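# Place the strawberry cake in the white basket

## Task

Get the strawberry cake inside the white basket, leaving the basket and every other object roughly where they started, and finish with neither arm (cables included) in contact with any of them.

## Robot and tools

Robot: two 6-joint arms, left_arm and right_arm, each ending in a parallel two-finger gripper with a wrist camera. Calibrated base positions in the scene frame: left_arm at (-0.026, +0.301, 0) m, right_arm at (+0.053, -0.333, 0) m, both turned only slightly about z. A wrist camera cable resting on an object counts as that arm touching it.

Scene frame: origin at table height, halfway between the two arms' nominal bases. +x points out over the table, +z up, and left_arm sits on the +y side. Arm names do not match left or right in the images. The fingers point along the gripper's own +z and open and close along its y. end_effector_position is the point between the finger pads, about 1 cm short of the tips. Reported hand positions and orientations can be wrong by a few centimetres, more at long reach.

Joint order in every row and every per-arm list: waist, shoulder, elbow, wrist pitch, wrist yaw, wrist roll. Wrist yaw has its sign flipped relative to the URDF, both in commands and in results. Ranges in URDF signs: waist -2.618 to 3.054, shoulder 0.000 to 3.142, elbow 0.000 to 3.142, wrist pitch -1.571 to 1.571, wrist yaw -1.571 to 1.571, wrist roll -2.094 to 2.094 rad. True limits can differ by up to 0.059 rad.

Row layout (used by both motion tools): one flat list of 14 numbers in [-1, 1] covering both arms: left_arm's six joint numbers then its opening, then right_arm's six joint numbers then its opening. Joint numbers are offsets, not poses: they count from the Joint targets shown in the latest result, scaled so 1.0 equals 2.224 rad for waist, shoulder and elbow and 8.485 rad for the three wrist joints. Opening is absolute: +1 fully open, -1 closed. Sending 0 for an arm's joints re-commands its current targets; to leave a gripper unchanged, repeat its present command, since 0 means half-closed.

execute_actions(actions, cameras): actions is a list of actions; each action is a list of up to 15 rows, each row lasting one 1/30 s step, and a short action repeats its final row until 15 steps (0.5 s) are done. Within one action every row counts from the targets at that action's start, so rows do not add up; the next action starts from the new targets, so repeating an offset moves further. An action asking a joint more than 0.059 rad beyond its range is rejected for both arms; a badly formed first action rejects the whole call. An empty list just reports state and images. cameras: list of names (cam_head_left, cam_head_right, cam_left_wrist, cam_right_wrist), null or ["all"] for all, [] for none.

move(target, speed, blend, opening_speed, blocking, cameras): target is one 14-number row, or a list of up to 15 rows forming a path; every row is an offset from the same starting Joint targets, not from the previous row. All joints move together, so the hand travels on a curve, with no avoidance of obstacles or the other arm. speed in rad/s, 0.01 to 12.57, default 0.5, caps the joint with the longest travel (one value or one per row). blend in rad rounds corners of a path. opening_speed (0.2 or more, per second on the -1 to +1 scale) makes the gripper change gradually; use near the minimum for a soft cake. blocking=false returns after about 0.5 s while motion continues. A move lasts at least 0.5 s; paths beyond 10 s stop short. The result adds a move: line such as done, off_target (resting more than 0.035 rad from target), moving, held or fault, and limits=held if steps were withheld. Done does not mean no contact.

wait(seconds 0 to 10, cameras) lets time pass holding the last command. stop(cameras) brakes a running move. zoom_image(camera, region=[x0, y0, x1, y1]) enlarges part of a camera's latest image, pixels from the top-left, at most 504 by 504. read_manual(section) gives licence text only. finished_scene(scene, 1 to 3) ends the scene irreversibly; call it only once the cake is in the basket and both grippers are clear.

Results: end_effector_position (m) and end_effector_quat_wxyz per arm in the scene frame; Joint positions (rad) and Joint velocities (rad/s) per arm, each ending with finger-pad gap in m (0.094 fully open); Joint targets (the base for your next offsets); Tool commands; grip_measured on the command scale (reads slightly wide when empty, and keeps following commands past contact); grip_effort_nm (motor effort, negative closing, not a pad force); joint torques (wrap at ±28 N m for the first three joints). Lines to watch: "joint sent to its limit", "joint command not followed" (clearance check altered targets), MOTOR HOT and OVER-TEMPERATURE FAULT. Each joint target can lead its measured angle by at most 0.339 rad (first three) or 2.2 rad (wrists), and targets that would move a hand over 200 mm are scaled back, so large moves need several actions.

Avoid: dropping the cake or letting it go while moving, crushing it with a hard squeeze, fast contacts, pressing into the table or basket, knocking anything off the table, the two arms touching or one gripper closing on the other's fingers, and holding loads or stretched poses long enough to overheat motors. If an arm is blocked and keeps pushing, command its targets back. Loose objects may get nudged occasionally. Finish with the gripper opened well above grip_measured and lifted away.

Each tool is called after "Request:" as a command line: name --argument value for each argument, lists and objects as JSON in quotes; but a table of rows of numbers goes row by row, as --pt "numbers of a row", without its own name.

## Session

Request:
execute_actions --actions '[]'

Request:
zoom_image --camera "cam_head_right" --region '[80, 160, 580, 440]'

Scene clock: 0.00 s.
left_arm: end_effector_position=(+0.3753, +0.2977, +0.1035) grip_measured=+1.000 grip_effort_nm=n/a end_effector_quat_wxyz=(+0.586, +0.042, +0.806, -0.072) | right_arm: end_effector_position=(+0.4622, -0.3357, +0.1305) grip_measured=+1.000 grip_effort_nm=n/a end_effector_quat_wxyz=(+0.634, +0.023, +0.773, -0.029)
Joint positions: left_arm=[0.077 1.568 0.393 0.855 -0.268 0.017 0.094] | right_arm=[0.031 1.561 0.381 0.982 -0.115 0.006 0.094]
Joint velocities: within noise
Joint torques (N m): no reading
Motor temperatures (°C): left_arm=[23 25 23 22 23 19 23] | right_arm=[23 25 24 29 23 21 20]
Heat: left arm: 25 °C; right arm: 29 °C.
Joint targets: left_arm=[0.077 1.563 0.398 0.849 -0.269 0.017] | right_arm=[0.031 1.558 0.384 0.971 -0.116 0.006]
Tool commands: left_gripper/opening=+1.0 right_gripper/opening=+1.0

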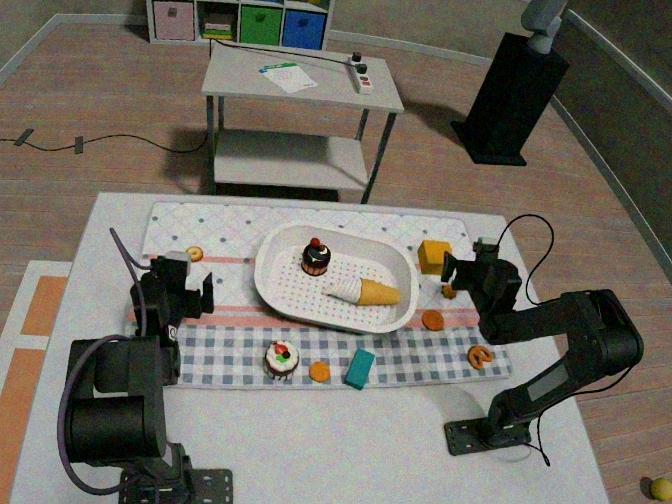

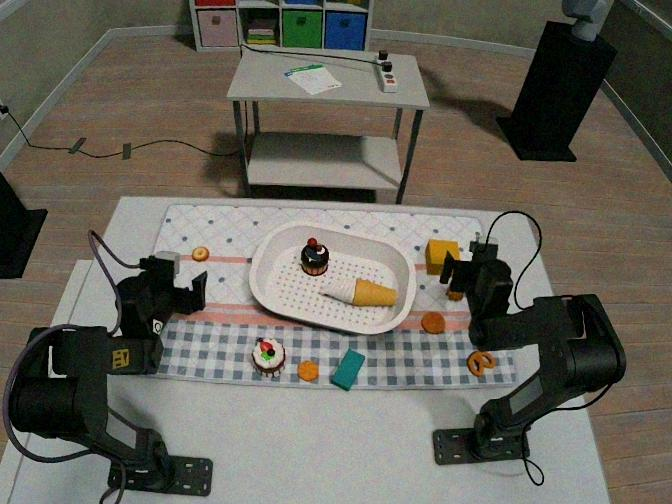

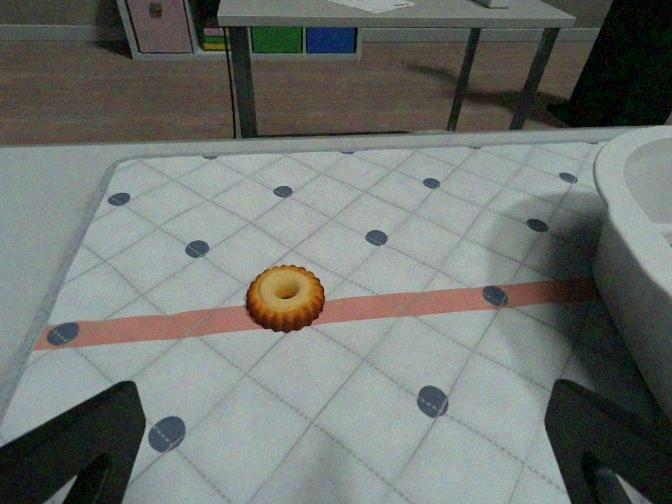

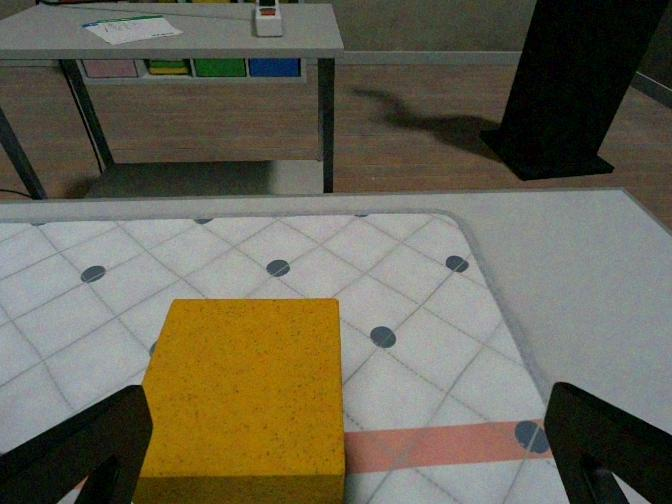

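Scaled by 1.008 from the camera's 672x504 image, which has a finer 960x720 frame.

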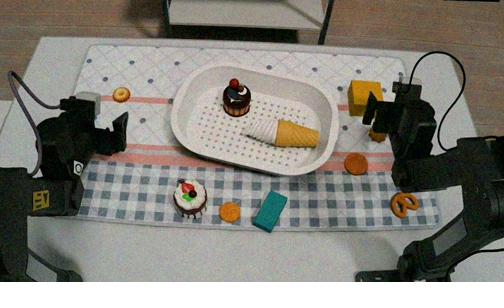

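Request:
move --pt "-0.135 0.0076 0.45 -0.218 0.0317 -0.002 1 0 0 0 0 0 0 1" --pt "-0.3494 -0.0953 0.2945 -0.2064 0.0317 -0.002 1 0 0 0 0 0 0 1" --speed 1.2 --blend 0.2 --cameras '["cam_left_wrist","cam_head_left"]'

Scene clock: 12.53 s.
left_arm: end_effector_position=(+0.2161, +0.1085, +0.1297) grip_measured=+1.000 grip_effort_nm=0.002 end_effector_quat_wxyz=(+0.173, +0.326, +0.927, -0.065) | right_arm: end_effector_position=(+0.4622, -0.3357, +0.1305) grip_measured=+1.000 grip_effort_nm=0.027 end_effector_quat_wxyz=(+0.634, +0.023, +0.773, -0.029)
Joint positions: left_arm=[-0.698 1.372 1.069 -0.896 -0.01 0.007 0.094] | right_arm=[0.031 1.561 0.381 0.982 -0.115 0.006 0.094]
Joint velocities: within noise
Joint torques (N m): left_arm=[-0.16 -6.28 5.09 1.05 0.11 -0.05] | right_arm=[0.02 -4.81 6.67 1.6 -0.05 0]
Motor temperatures (°C): left_arm=[22 26 24 25 23 19 23] | right_arm=[23 25 25 31 23 21 20]
Heat: left arm: 26 °C; right arm: 31 °C.
Joint targets: left_arm=[-0.700 1.351 1.054 -0.902 0.000 0.000] | right_arm=[0.031 1.558 0.384 0.971 -0.116 0.006]
move: done
Images, in order (width x height): cam_head_left 672x504, cam_left_wrist 672x504.

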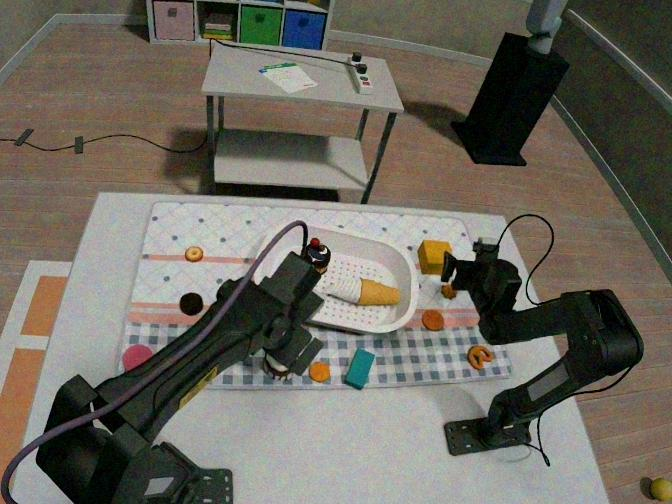

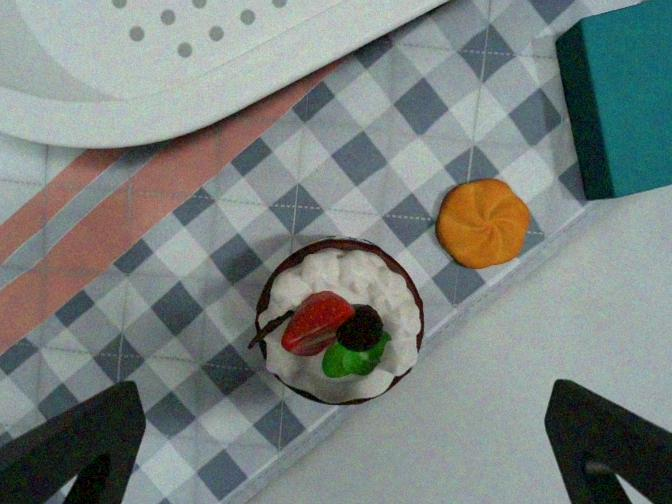

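Request:
move --target '[-0.002,0.0854,-0.0982,0.0362,0,0.0236,1,0,0,0,0,0,0,1]' --speed 0.5 --cameras '["cam_left_wrist","cam_head_right"]'

Scene clock: 29.93 s.
left_arm: end_effector_position=(+0.2104, +0.1134, +0.0321) grip_measured=+1.000 grip_effort_nm=0.002 end_effector_quat_wxyz=(+0.125, +0.414, +0.901, -0.035) | right_arm: end_effector_position=(+0.4622, -0.3357, +0.1305) grip_measured=+1.000 grip_effort_nm=0.027 end_effector_quat_wxyz=(+0.634, +0.023, +0.773, -0.029)
Joint positions: left_arm=[-0.698 1.538 0.845 -0.618 -0.009 0.192 0.094] | right_arm=[0.031 1.561 0.381 0.982 -0.115 0.006 0.094]
Joint velocities: within noise
Joint torques (N m): left_arm=[-0.57 -5.09 4.81 1.14 0.08 0.09] | right_arm=[0.05 -4.82 6.67 1.6 -0.05 -0.01]
Motor temperatures (°C): left_arm=[22 26 24 24 23 19 23] | right_arm=[23 26 26 32 23 21 20]
Heat: left arm: 26 °C; right arm: 32 °C.
Joint targets: left_arm=[-0.705 1.541 0.835 -0.595 0.000 0.200] | right_arm=[0.031 1.558 0.384 0.971 -0.116 0.006]
move: done
Images, in order (width x height): cam_head_right 672x504, cam_left_wrist 672x504.

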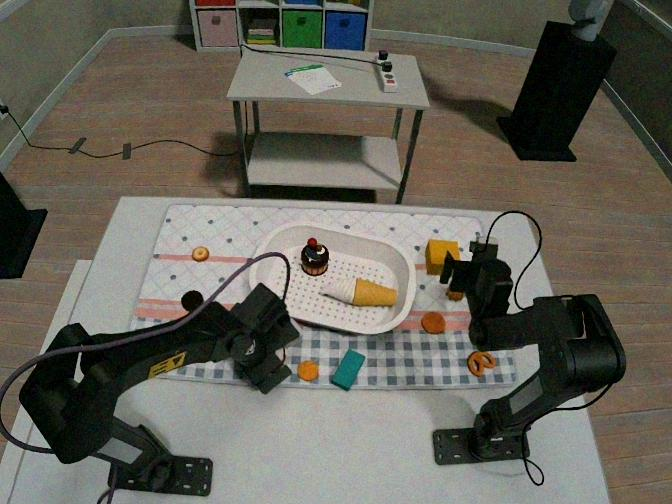

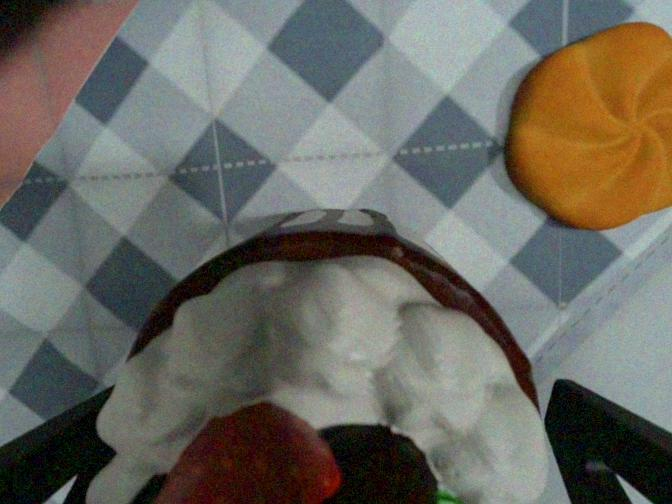

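Request:
move --target '[0.0045,0,0,0,0,0,0.25,0,0,0,0,0,0,1]' --opening_speed 0.5 --cameras '["cam_left_wrist"]'

Scene clock: 36.23 s.
left_arm: end_effector_position=(+0.2116, +0.1137, +0.0323) grip_measured=+0.398 grip_effort_nm=-1.018 end_effector_quat_wxyz=(+0.127, +0.414, +0.901, -0.033) | right_arm: end_effector_position=(+0.4622, -0.3357, +0.1305) grip_measured=+1.000 grip_effort_nm=0.022 end_effector_quat_wxyz=(+0.634, +0.023, +0.773, -0.029)
Joint positions: left_arm=[-0.698 1.538 0.845 -0.615 -0.003 0.193 0.066] | right_arm=[0.031 1.561 0.381 0.982 -0.115 0.006 0.094]
Joint velocities: within noise
Joint torques (N m): left_arm=[0.36 -5.16 4.81 1.11 0.03 0.11] | right_arm=[0.03 -4.81 6.67 1.6 -0.04 0]
Motor temperatures (°C): left_arm=[22 27 25 24 23 19 23] | right_arm=[23 26 26 32 23 21 20]
Heat: left arm: 27 °C; right arm: 32 °C.
Joint targets: left_arm=[-0.695 1.541 0.835 -0.595 0.000 0.200] | right_arm=[0.031 1.558 0.384 0.971 -0.116 0.006]
move: done
Images, in order (width x height): cam_left_wrist 672x504.

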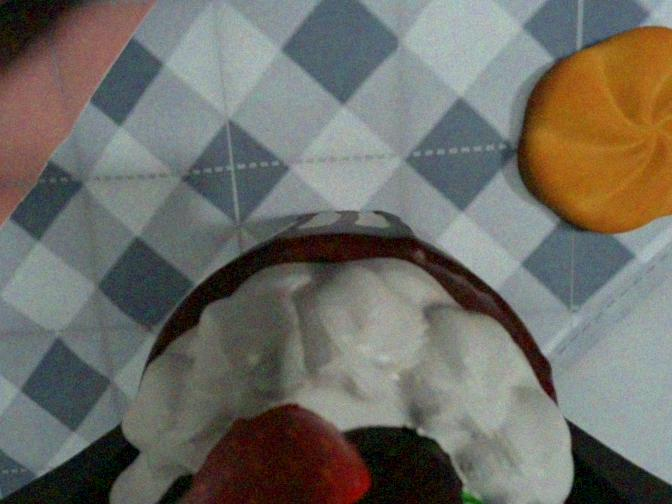

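Request:
move --pt "0 -0.0823 0.1897 -0.0594 0 0 0.25 0 0 0 0 0 0 1" --pt "0.0728 0.2113 0.5175 -0.0684 0 0 0.25 0 0 0 0 0 0 1" --speed 0.8 --blend 0.05

Request:
zoom_image --camera "cam_head_right" --region '[220, 200, 440, 360]'

Scene clock: 54.80 s.
left_arm: end_effector_position=(+0.3830, +0.0762, +0.1724) grip_measured=+0.397 grip_effort_nm=-1.033 end_effector_quat_wxyz=(+0.177, +0.336, +0.925, -0.029) | right_arm: end_effector_position=(+0.4622, -0.3357, +0.1305) grip_measured=+1.000 grip_effort_nm=0.032 end_effector_quat_wxyz=(+0.634, +0.023, +0.773, -0.029)
Joint positions: left_arm=[-0.534 2.006 1.953 -1.156 -0.003 0.194 0.066] | right_arm=[0.031 1.561 0.381 0.982 -0.115 0.006 0.094]
Joint velocities: within noise
Joint torques (N m): left_arm=[0.09 -9.95 8.84 0.88 0.04 0.1] | right_arm=[0.03 -4.81 6.67 1.6 -0.05 -0.01]
Motor temperatures (°C): left_arm=[22 27 25 24 23 19 24] | right_arm=[23 26 26 33 23 21 20]
Heat: left arm: 27 °C; right arm: 33 °C.
Joint targets: left_arm=[-0.533 2.011 1.986 -1.175 0.000 0.200] | right_arm=[0.031 1.558 0.384 0.971 -0.116 0.006]
move: done

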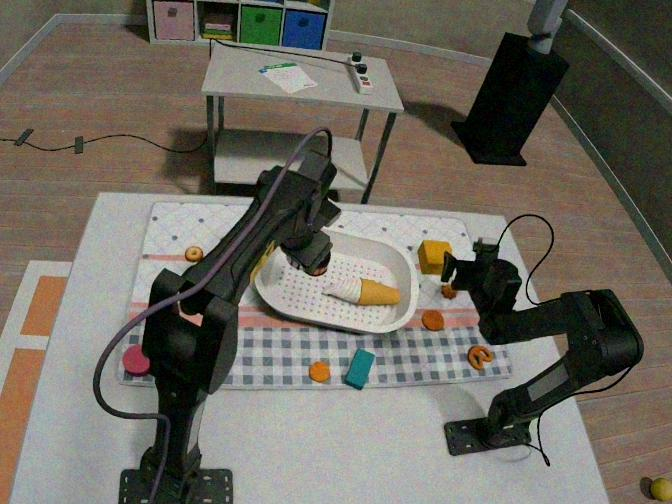

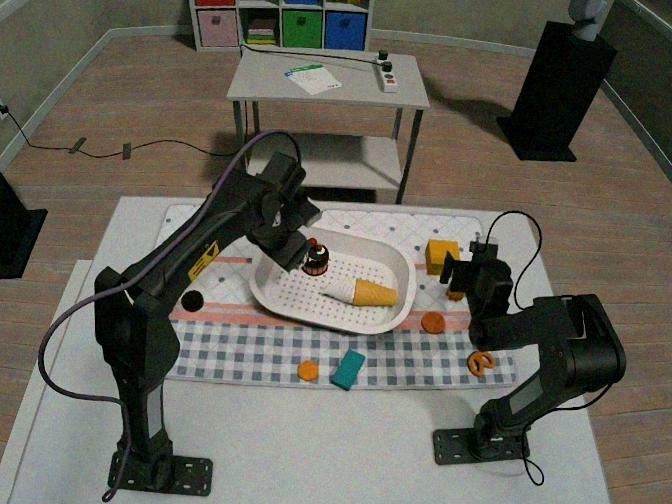

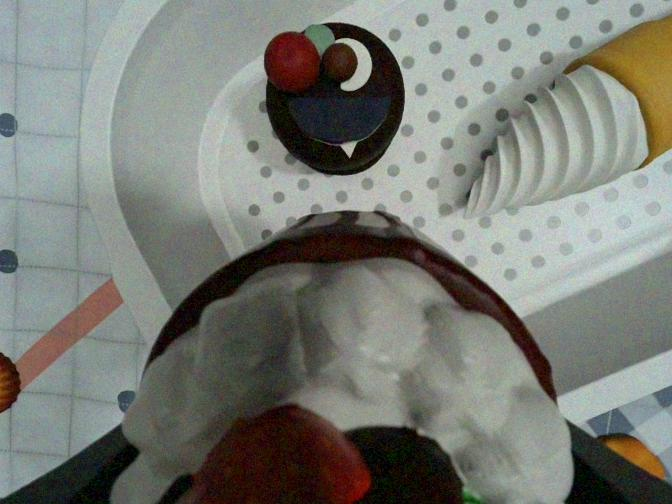

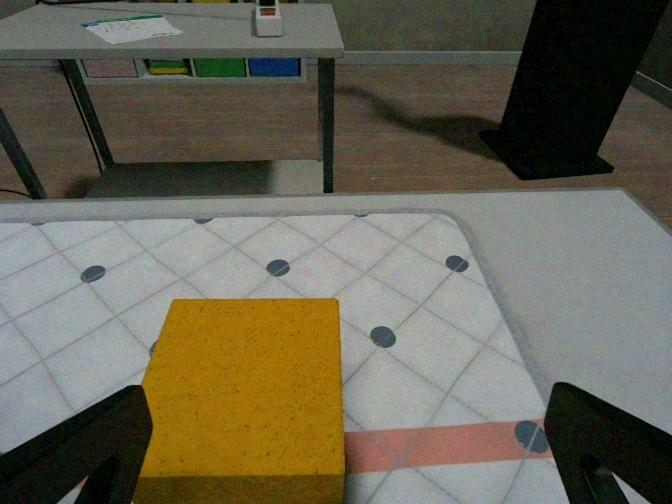

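Scaled by 2.291 from the camera's 672x504 image, which has a finer 960x720 frame.

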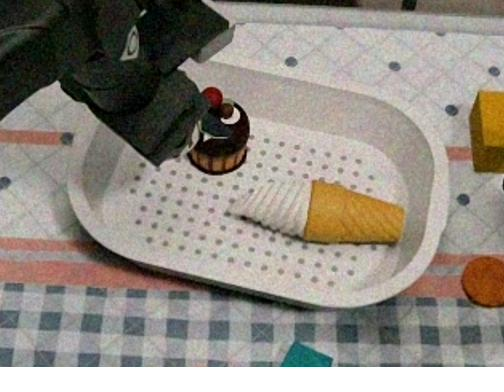

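Request:
move --pt "-0.0207 0.0454 -0.0454 0.0132 0 -0.0118 0.25 0 0 0 0 0 0 1" --pt "-0.0207 0.0553 -0.1335 0.0389 0 -0.0118 0.25 0 0 0 0 0 0 1" --speed '[0.4,0.3]' --blend 0.03

Request:
zoom_image --camera "cam_head_right" --region '[220, 200, 440, 360]'

Scene clock: 87.07 s.
left_arm: end_effector_position=(+0.3790, +0.0538, +0.0591) grip_measured=+0.397 grip_effort_nm=-1.028 end_effector_quat_wxyz=(+0.135, +0.319, +0.937, -0.032) | right_arm: end_effector_position=(+0.4622, -0.3357, +0.1305) grip_measured=+1.000 grip_effort_nm=0.032 end_effector_quat_wxyz=(+0.634, +0.023, +0.773, -0.029)
Joint positions: left_arm=[-0.579 2.122 1.701 -0.87 -0.003 0.108 0.066] | right_arm=[0.031 1.561 0.381 0.982 -0.115 0.006 0.094]
Joint velocities: within noise
Joint torques (N m): left_arm=[0.05 -10.36 5.14 1.19 0.03 -0.06] | right_arm=[0.03 -4.81 6.67 1.6 -0.04 0]
Motor temperatures (°C): left_arm=[22 29 25 24 23 19 25] | right_arm=[23 26 26 34 23 21 20]
Heat: left arm: 29 °C; right arm: 34 °C.
Joint targets: left_arm=[-0.579 2.134 1.689 -0.845 0.000 0.100] | right_arm=[0.031 1.558 0.384 0.971 -0.116 0.006]
move: done

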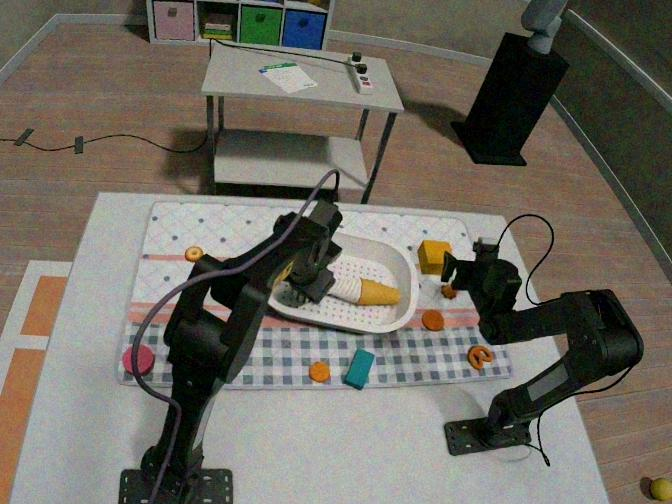

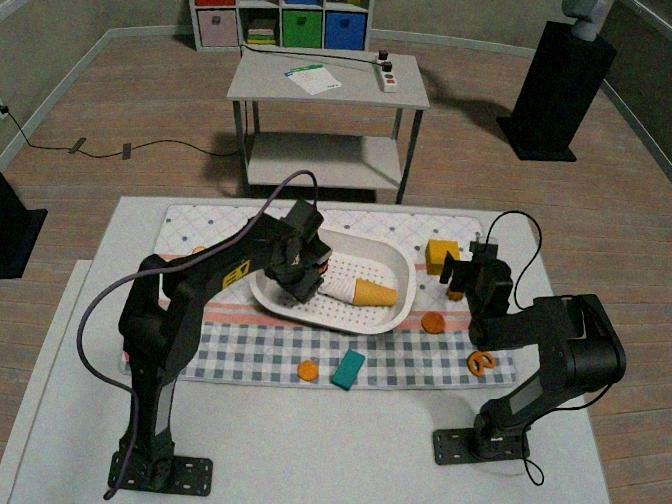

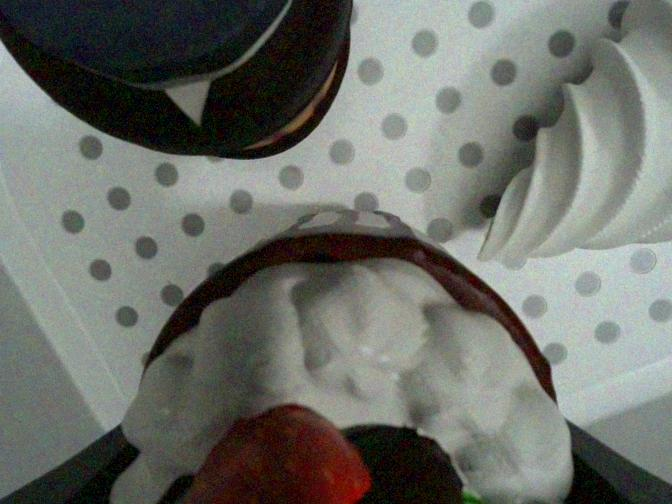

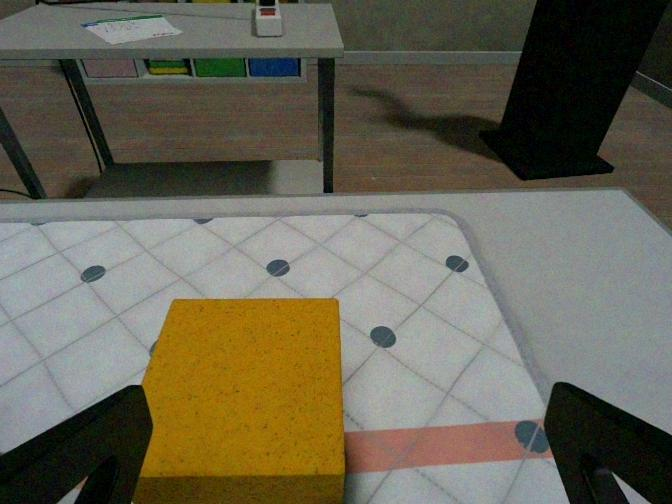

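Scaled by 2.291 from the camera's 672x504 image, which has a finer 960x720 frame.

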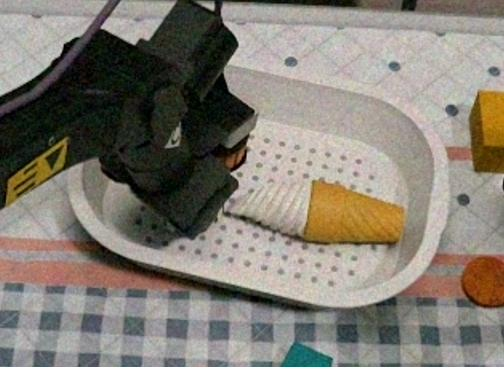

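Request:
move --target '[-0.0054,0,-0.027,0.0071,0,0,0.25,0,0,0,0,0,0,1]' --speed 0.15 --cameras '["cam_left_wrist"]'

Scene clock: 95.53 s.
left_arm: end_effector_position=(+0.3752, +0.0531, +0.0447) grip_measured=+0.397 grip_effort_nm=-1.023 end_effector_quat_wxyz=(+0.136, +0.322, +0.936, -0.032) | right_arm: end_effector_position=(+0.4622, -0.3357, +0.1305) grip_measured=+1.000 grip_effort_nm=0.027 end_effector_quat_wxyz=(+0.634, +0.023, +0.773, -0.029)
Joint positions: left_arm=[-0.584 2.122 1.642 -0.811 -0.003 0.108 0.066] | right_arm=[0.031 1.561 0.381 0.982 -0.115 0.006 0.094]
Joint velocities: within noise
Joint torques (N m): left_arm=[-0.62 -10.26 5.03 1.17 0.03 -0.06] | right_arm=[0.03 -4.81 6.65 1.6 -0.05 0]
Motor temperatures (°C): left_arm=[22 29 25 25 23 19 25] | right_arm=[23 26 26 34 23 21 20]
Heat: left arm: 29 °C; right arm: 34 °C.
Joint targets: left_arm=[-0.591 2.134 1.629 -0.785 0.000 0.100] | right_arm=[0.031 1.558 0.384 0.971 -0.116 0.006]
move: done
Images, in order (width x height): cam_left_wrist 672x504.

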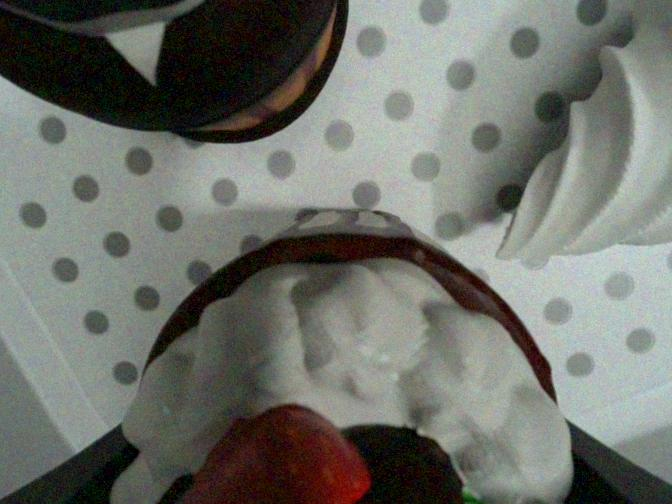

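Request:
move --target '[0,0,-0.0085,0.00225,0,0,0.25,0,0,0,0,0,0,1]' --speed 0.15 --cameras '[]'

Scene clock: 99.10 s.
left_arm: end_effector_position=(+0.3760, +0.0527, +0.0430) grip_measured=+0.397 grip_effort_nm=-1.033 end_effector_quat_wxyz=(+0.139, +0.321, +0.936, -0.033) | right_arm: end_effector_position=(+0.4622, -0.3357, +0.1305) grip_measured=+1.000 grip_effort_nm=0.027 end_effector_quat_wxyz=(+0.634, +0.023, +0.773, -0.029)
Joint positions: left_arm=[-0.584 2.122 1.634 -0.797 -0.003 0.108 0.066] | right_arm=[0.031 1.561 0.381 0.982 -0.115 0.006 0.094]
Joint velocities: within noise
Joint torques (N m): left_arm=[-0.59 -10.29 4.18 1.26 0.03 -0.07] | right_arm=[0.05 -4.82 6.67 1.6 -0.04 -0.01]
Motor temperatures (°C): left_arm=[22 29 25 24 23 19 25] | right_arm=[23 26 26 34 23 21 20]
Heat: left arm: 29 °C; right arm: 34 °C.
Joint targets: left_arm=[-0.591 2.134 1.610 -0.766 0.000 0.100] | right_arm=[0.031 1.558 0.384 0.971 -0.116 0.006]
move: done
No camera images: "cameras" was empty.

Request:
move --target '[0,0,0,0,0,0,0.72,0,0,0,0,0,0,1]' --opening_speed 0.7 --cameras '["cam_left_wrist"]'

Scene clock: 103.10 s.
left_arm: end_effector_position=(+0.3761, +0.0526, +0.0413) grip_measured=+0.718 grip_effort_nm=0.120 end_effector_quat_wxyz=(+0.140, +0.321, +0.936, -0.033) | right_arm: end_effector_position=(+0.4622, -0.3357, +0.1305) grip_measured=+1.000 grip_effort_nm=0.027 end_effector_quat_wxyz=(+0.634, +0.023, +0.773, -0.029)
Joint positions: left_arm=[-0.584 2.122 1.626 -0.786 -0.003 0.108 0.081] | right_arm=[0.031 1.561 0.381 0.982 -0.115 0.006 0.094]
Joint velocities: within noise
Joint torques (N m): left_arm=[-0.61 -10.28 4.78 1.16 0.02 -0.06] | right_arm=[0.03 -4.81 6.65 1.59 -0.05 0]
Motor temperatures (°C): left_arm=[22 29 25 25 23 19 25] | right_arm=[23 26 26 34 23 21 20]
Heat: left arm: 29 °C; right arm: 34 °C.
Joint targets: left_arm=[-0.591 2.134 1.610 -0.766 0.000 0.100] | right_arm=[0.031 1.558 0.384 0.971 -0.116 0.006]
move: done
Images, in order (width x height): cam_left_wrist 672x504.

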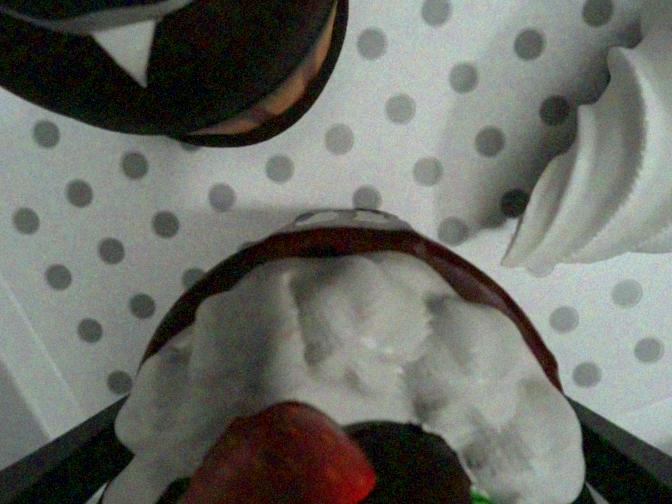

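Request:
move --target '[0,-0.0087,0.1978,-0.0541,0,0,0.76,0,0,0,0,0,0,1]' --speed 0.4

Scene clock: 113.33 s.
left_arm: end_effector_position=(+0.3780, +0.0514, +0.1401) grip_measured=+0.758 grip_effort_nm=0.115 end_effector_quat_wxyz=(+0.133, +0.322, +0.937, -0.032) | right_arm: end_effector_position=(+0.4622, -0.3357, +0.1305) grip_measured=+1.000 grip_effort_nm=0.032 end_effector_quat_wxyz=(+0.634, +0.023, +0.773, -0.029)
Joint positions: left_arm=[-0.584 2.122 2.025 -1.199 -0.003 0.108 0.083] | right_arm=[0.031 1.561 0.381 0.982 -0.115 0.006 0.094]
Joint velocities: within noise
Joint torques (N m): left_arm=[-0.62 -11.85 8.12 0.65 0.02 -0.06] | right_arm=[0.03 -4.79 6.68 1.6 -0.04 -0.01]
Motor temperatures (°C): left_arm=[22 29 25 24 23 19 24] | right_arm=[23 26 26 35 23 21 20]
Heat: left arm: 29 °C; right arm: 35 °C.
Joint targets: left_arm=[-0.591 2.114 2.050 -1.225 0.000 0.100] | right_arm=[0.031 1.558 0.384 0.971 -0.116 0.006]
move: done

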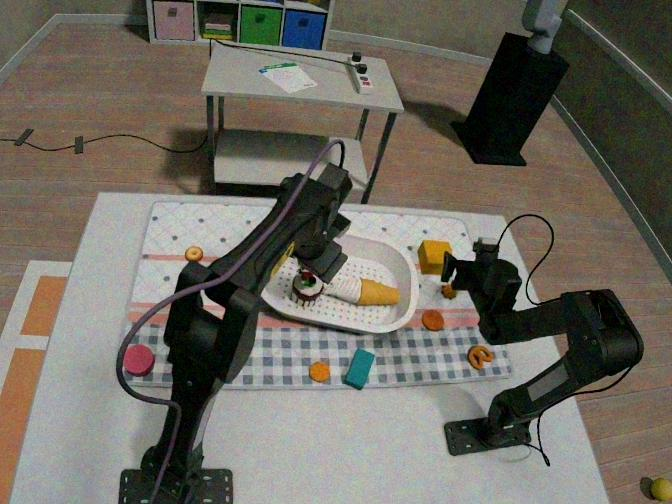

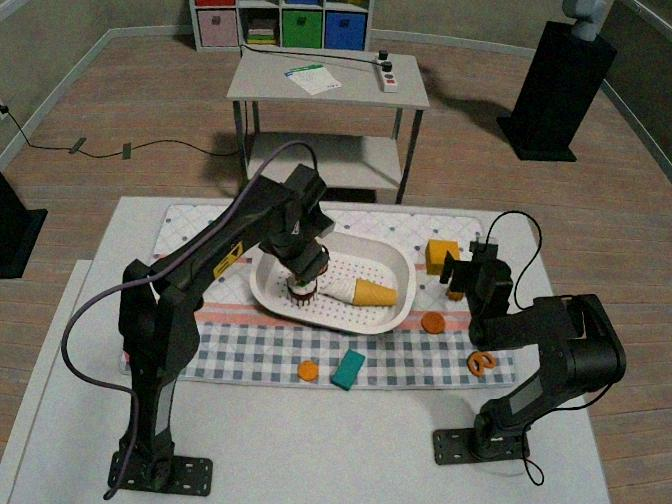

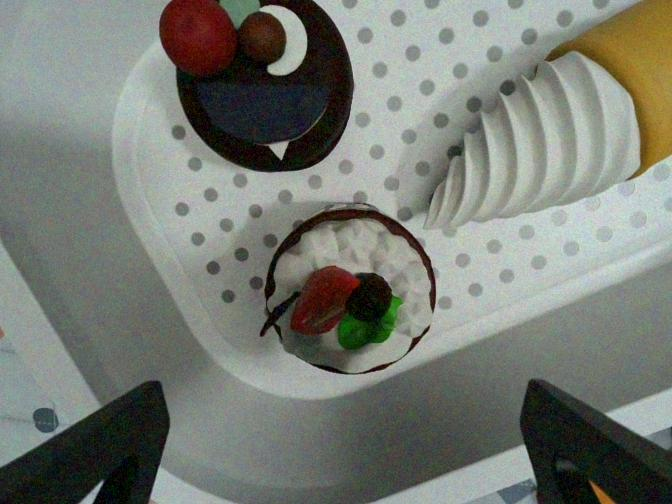

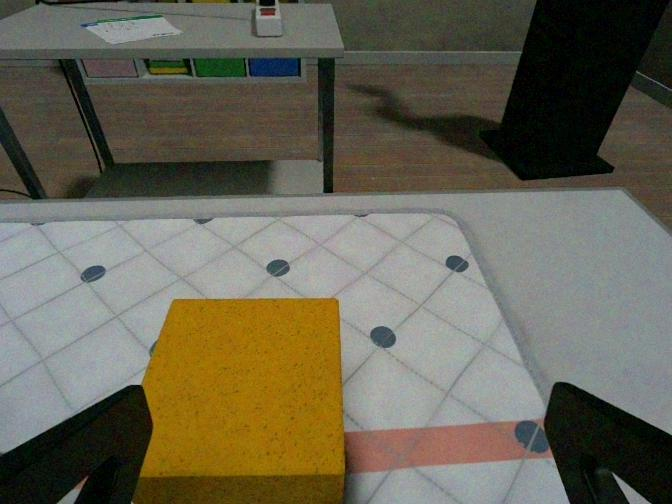

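Done.

Request:
finished_scene --scene 2

The scene is finished: the task was done.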